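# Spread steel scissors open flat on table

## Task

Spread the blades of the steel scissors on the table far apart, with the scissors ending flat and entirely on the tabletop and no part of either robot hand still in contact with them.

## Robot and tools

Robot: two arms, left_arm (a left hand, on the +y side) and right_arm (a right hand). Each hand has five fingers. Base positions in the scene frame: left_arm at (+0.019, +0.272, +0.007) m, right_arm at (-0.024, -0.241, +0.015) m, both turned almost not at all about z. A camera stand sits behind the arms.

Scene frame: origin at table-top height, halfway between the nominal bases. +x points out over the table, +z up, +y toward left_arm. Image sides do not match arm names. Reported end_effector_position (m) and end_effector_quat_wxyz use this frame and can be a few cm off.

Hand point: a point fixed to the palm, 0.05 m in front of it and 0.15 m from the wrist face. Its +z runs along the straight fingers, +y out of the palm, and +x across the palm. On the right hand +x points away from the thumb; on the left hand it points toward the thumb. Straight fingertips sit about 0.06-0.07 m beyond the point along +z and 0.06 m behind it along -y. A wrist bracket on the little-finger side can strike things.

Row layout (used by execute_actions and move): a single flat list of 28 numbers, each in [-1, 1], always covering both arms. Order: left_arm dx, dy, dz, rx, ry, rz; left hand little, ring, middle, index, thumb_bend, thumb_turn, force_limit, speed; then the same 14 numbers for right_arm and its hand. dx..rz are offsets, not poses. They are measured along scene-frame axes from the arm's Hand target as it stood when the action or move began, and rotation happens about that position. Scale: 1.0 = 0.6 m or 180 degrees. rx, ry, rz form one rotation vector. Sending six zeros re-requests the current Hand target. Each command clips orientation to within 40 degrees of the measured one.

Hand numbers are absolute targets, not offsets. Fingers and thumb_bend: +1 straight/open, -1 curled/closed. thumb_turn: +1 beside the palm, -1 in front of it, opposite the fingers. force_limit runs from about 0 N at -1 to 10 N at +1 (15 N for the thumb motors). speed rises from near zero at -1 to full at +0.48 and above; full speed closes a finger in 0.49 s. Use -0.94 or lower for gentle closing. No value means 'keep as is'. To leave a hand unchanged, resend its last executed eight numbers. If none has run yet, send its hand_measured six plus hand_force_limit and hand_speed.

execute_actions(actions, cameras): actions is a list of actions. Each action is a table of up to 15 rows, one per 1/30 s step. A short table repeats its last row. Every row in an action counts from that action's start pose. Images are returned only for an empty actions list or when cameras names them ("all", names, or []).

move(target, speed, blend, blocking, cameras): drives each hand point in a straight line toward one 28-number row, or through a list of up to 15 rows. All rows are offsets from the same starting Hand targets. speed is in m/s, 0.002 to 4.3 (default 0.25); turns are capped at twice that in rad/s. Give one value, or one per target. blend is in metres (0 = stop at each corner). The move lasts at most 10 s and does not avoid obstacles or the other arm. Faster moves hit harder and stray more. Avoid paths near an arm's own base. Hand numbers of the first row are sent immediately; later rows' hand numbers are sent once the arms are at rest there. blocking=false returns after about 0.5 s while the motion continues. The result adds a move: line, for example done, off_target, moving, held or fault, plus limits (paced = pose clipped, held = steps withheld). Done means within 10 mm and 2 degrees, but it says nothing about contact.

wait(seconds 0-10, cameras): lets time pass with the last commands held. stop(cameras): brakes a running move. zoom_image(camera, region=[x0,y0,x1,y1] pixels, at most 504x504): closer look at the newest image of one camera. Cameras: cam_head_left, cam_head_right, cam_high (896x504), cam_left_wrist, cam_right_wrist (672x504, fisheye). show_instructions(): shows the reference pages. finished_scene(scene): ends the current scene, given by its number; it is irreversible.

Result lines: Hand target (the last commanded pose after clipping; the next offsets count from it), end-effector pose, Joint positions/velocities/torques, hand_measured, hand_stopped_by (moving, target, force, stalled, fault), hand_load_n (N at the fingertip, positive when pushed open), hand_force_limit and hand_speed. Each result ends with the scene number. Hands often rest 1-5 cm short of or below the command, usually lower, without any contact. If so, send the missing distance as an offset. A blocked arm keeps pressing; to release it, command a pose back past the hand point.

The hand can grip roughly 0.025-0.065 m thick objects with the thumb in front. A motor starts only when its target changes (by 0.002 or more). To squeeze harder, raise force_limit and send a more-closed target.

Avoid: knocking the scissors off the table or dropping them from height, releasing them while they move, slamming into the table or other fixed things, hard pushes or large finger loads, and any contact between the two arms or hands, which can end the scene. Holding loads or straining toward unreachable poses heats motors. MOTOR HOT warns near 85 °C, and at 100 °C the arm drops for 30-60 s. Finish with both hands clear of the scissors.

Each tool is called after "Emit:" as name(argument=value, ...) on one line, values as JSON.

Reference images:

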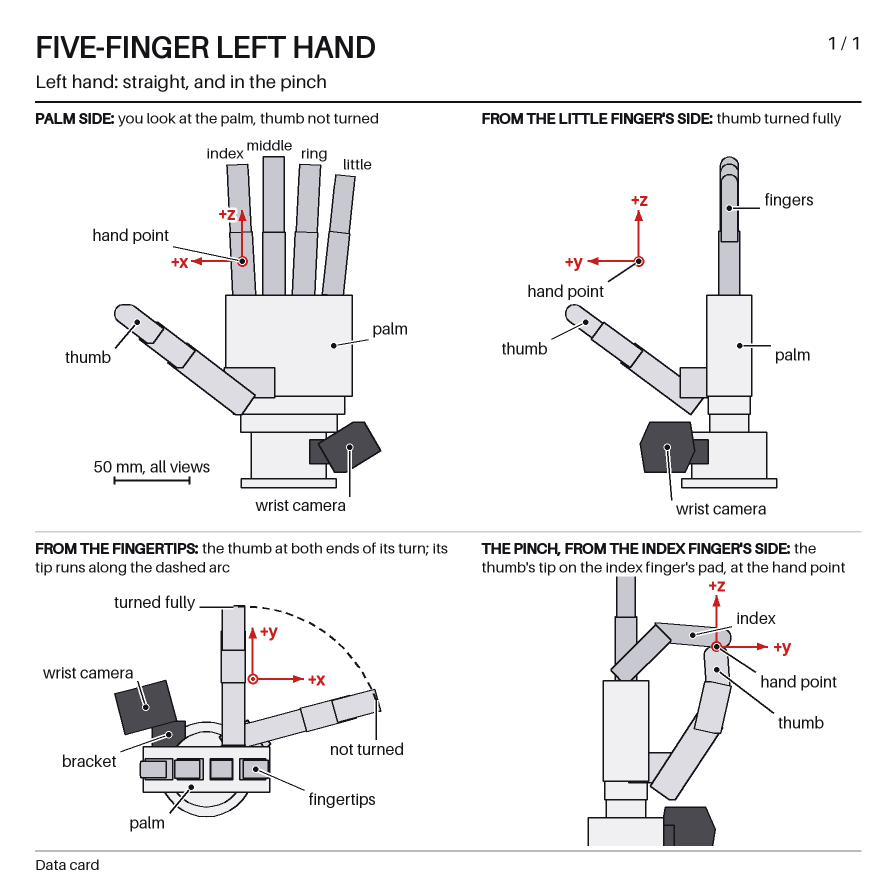

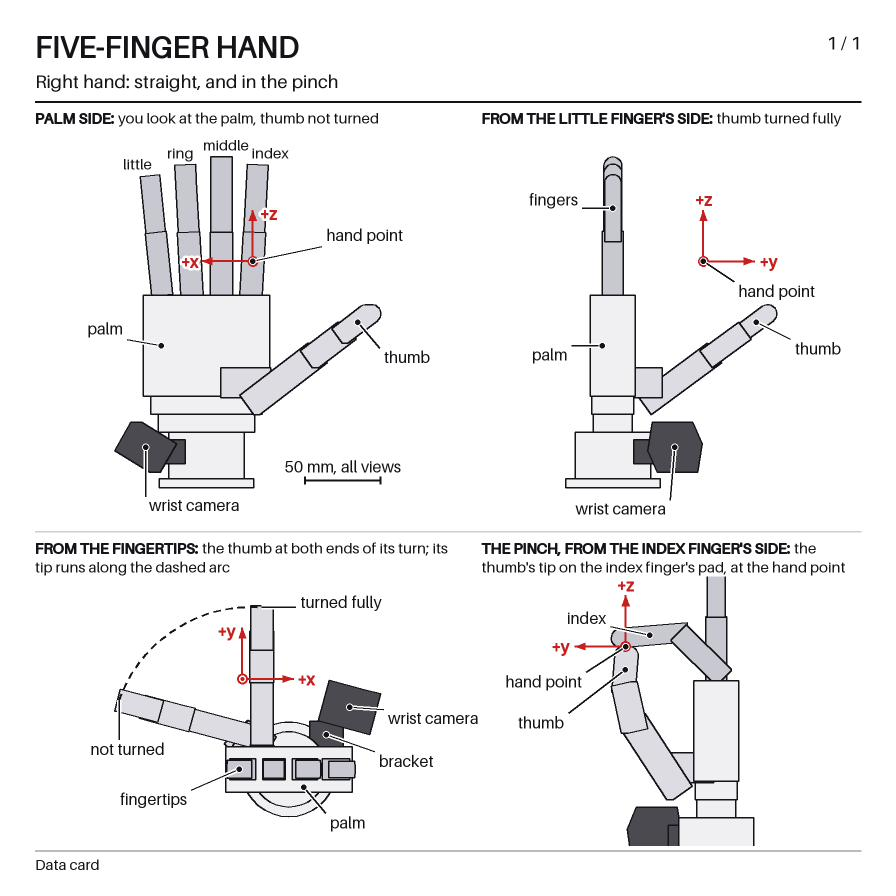

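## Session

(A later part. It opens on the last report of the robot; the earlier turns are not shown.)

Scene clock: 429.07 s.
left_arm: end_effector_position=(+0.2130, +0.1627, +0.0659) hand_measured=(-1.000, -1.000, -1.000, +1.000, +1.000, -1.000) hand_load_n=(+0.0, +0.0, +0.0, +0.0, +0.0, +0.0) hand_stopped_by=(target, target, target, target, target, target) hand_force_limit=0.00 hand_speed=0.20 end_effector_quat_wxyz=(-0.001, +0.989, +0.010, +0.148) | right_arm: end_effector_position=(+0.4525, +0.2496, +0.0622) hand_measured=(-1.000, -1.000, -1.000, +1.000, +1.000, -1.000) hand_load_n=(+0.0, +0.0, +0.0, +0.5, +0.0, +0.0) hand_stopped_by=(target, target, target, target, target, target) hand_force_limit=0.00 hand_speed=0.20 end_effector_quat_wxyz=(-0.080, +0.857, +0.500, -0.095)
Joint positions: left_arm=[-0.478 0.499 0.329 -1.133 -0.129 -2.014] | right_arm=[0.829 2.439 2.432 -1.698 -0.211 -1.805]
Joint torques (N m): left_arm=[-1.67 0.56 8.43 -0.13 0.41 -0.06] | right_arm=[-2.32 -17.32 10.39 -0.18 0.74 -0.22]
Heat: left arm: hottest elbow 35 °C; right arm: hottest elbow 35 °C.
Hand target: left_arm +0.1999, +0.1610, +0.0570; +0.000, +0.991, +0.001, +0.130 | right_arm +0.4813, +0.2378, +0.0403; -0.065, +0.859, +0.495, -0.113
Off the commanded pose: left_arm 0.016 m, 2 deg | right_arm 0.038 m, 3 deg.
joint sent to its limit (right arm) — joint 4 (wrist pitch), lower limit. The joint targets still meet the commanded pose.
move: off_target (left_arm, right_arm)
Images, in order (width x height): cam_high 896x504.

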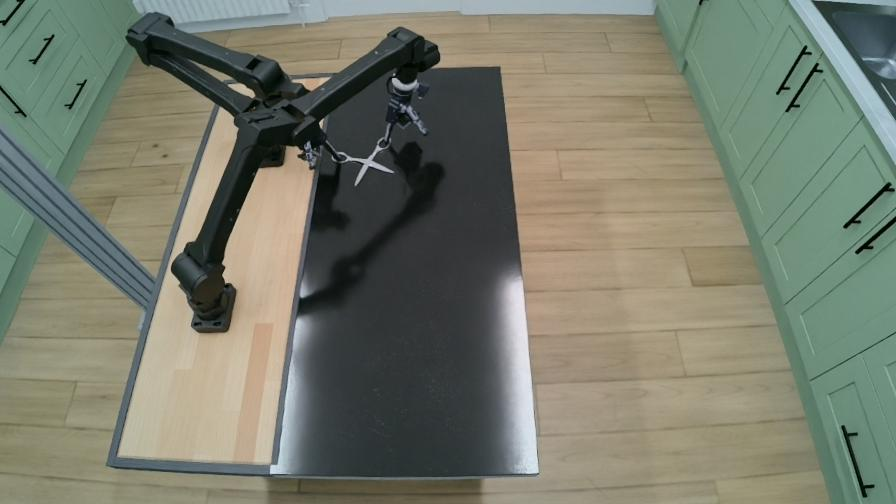

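Emit:
move(target=[[0.0285,0.0117,0.008,0,0,0,-1,-1,-1,1,1,-1,0,0.2,-0.054,0.0187,0.016,0,0,0,-1,-1,-1,1,1,-1,0,0.2],[0.0285,0.0117,0.11,0,0,0,-1,-1,-1,1,1,-1,0,0.2,-0.054,0.0187,0.12,0,0,0,-1,-1,-1,1,1,-1,0,0.2]], speed=0.06, cameras=["cam_high"])

Emit:
zoom_image(camera="cam_high", region=[322, 110, 412, 195])

Scene clock: 442.77 s.
left_arm: end_effector_position=(+0.2074, +0.1692, +0.1006) hand_measured=(-1.000, -1.000, -1.000, +1.000, +1.000, -1.000) hand_load_n=(+0.0, +0.0, +0.0, +0.0, +0.0, +0.0) hand_stopped_by=(target, target, target, target, target, target) hand_force_limit=0.00 hand_speed=0.20 end_effector_quat_wxyz=(-0.007, +0.994, -0.002, +0.113) | right_arm: end_effector_position=(+0.4519, +0.2480, +0.0897) hand_measured=(-1.000, -1.000, -1.000, +1.000, +1.000, -1.000) hand_load_n=(+0.0, +0.0, +0.0, +0.0, +0.0, +0.0) hand_stopped_by=(target, target, target, target, target, target) hand_force_limit=0.00 hand_speed=0.20 end_effector_quat_wxyz=(-0.075, +0.861, +0.498, -0.077)
Joint positions: left_arm=[-0.407 0.52 0.445 -1.288 -0.094 -1.927] | right_arm=[0.834 2.391 2.417 -1.698 -0.19 -1.789]
Joint torques (N m): left_arm=[1.73 0.85 13.37 0.24 0.01 0.13] | right_arm=[0.79 -24 6.54 -0.16 -0.04 0.09]
Heat: left arm: hottest elbow 35 °C; right arm: hottest elbow 37 °C.
Hand target: left_arm +0.2170, +0.1681, +0.1230; +0.000, +0.991, +0.001, +0.131 | right_arm +0.4489, +0.2490, +0.1123; -0.065, +0.859, +0.495, -0.113
Off the commanded pose: left_arm 0.024 m, 2 deg | right_arm 0.023 m, 4 deg.
joint sent to its limit (right arm) — joint 4 (wrist pitch), lower limit. The joint targets are off in orientation, not in position.
move: off_target (left_arm, right_arm)
Images, in order (width x height): cam_high 896x504.

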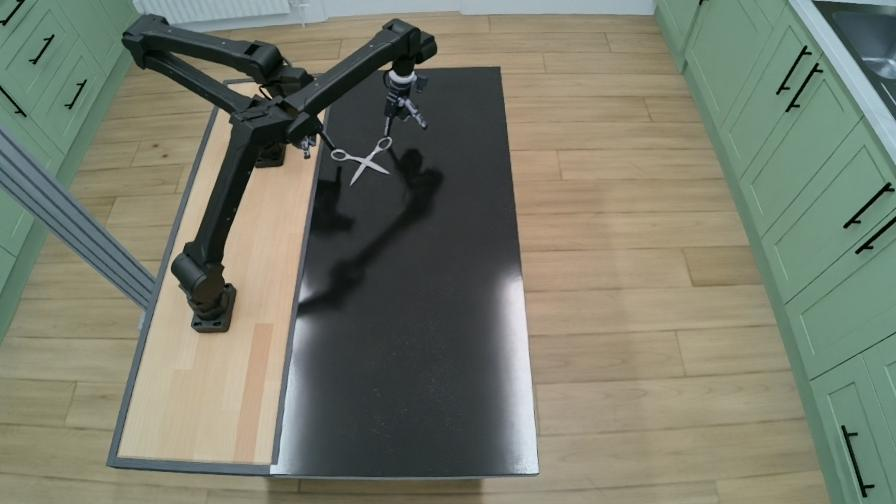

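Scaled by 5.600 from the camera's 896x504 image, which has a finer 1280x720 frame.

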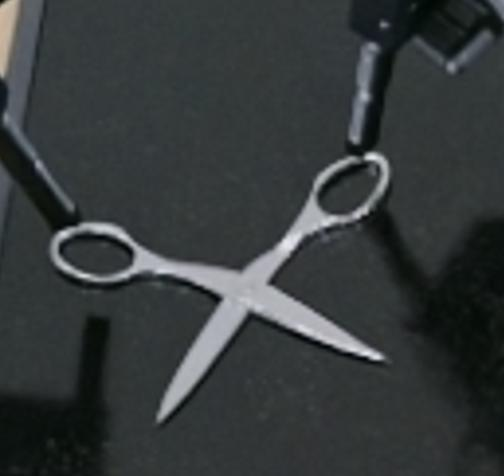

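Emit:
finished_scene(scene=1)

The scene is finished: the task was done.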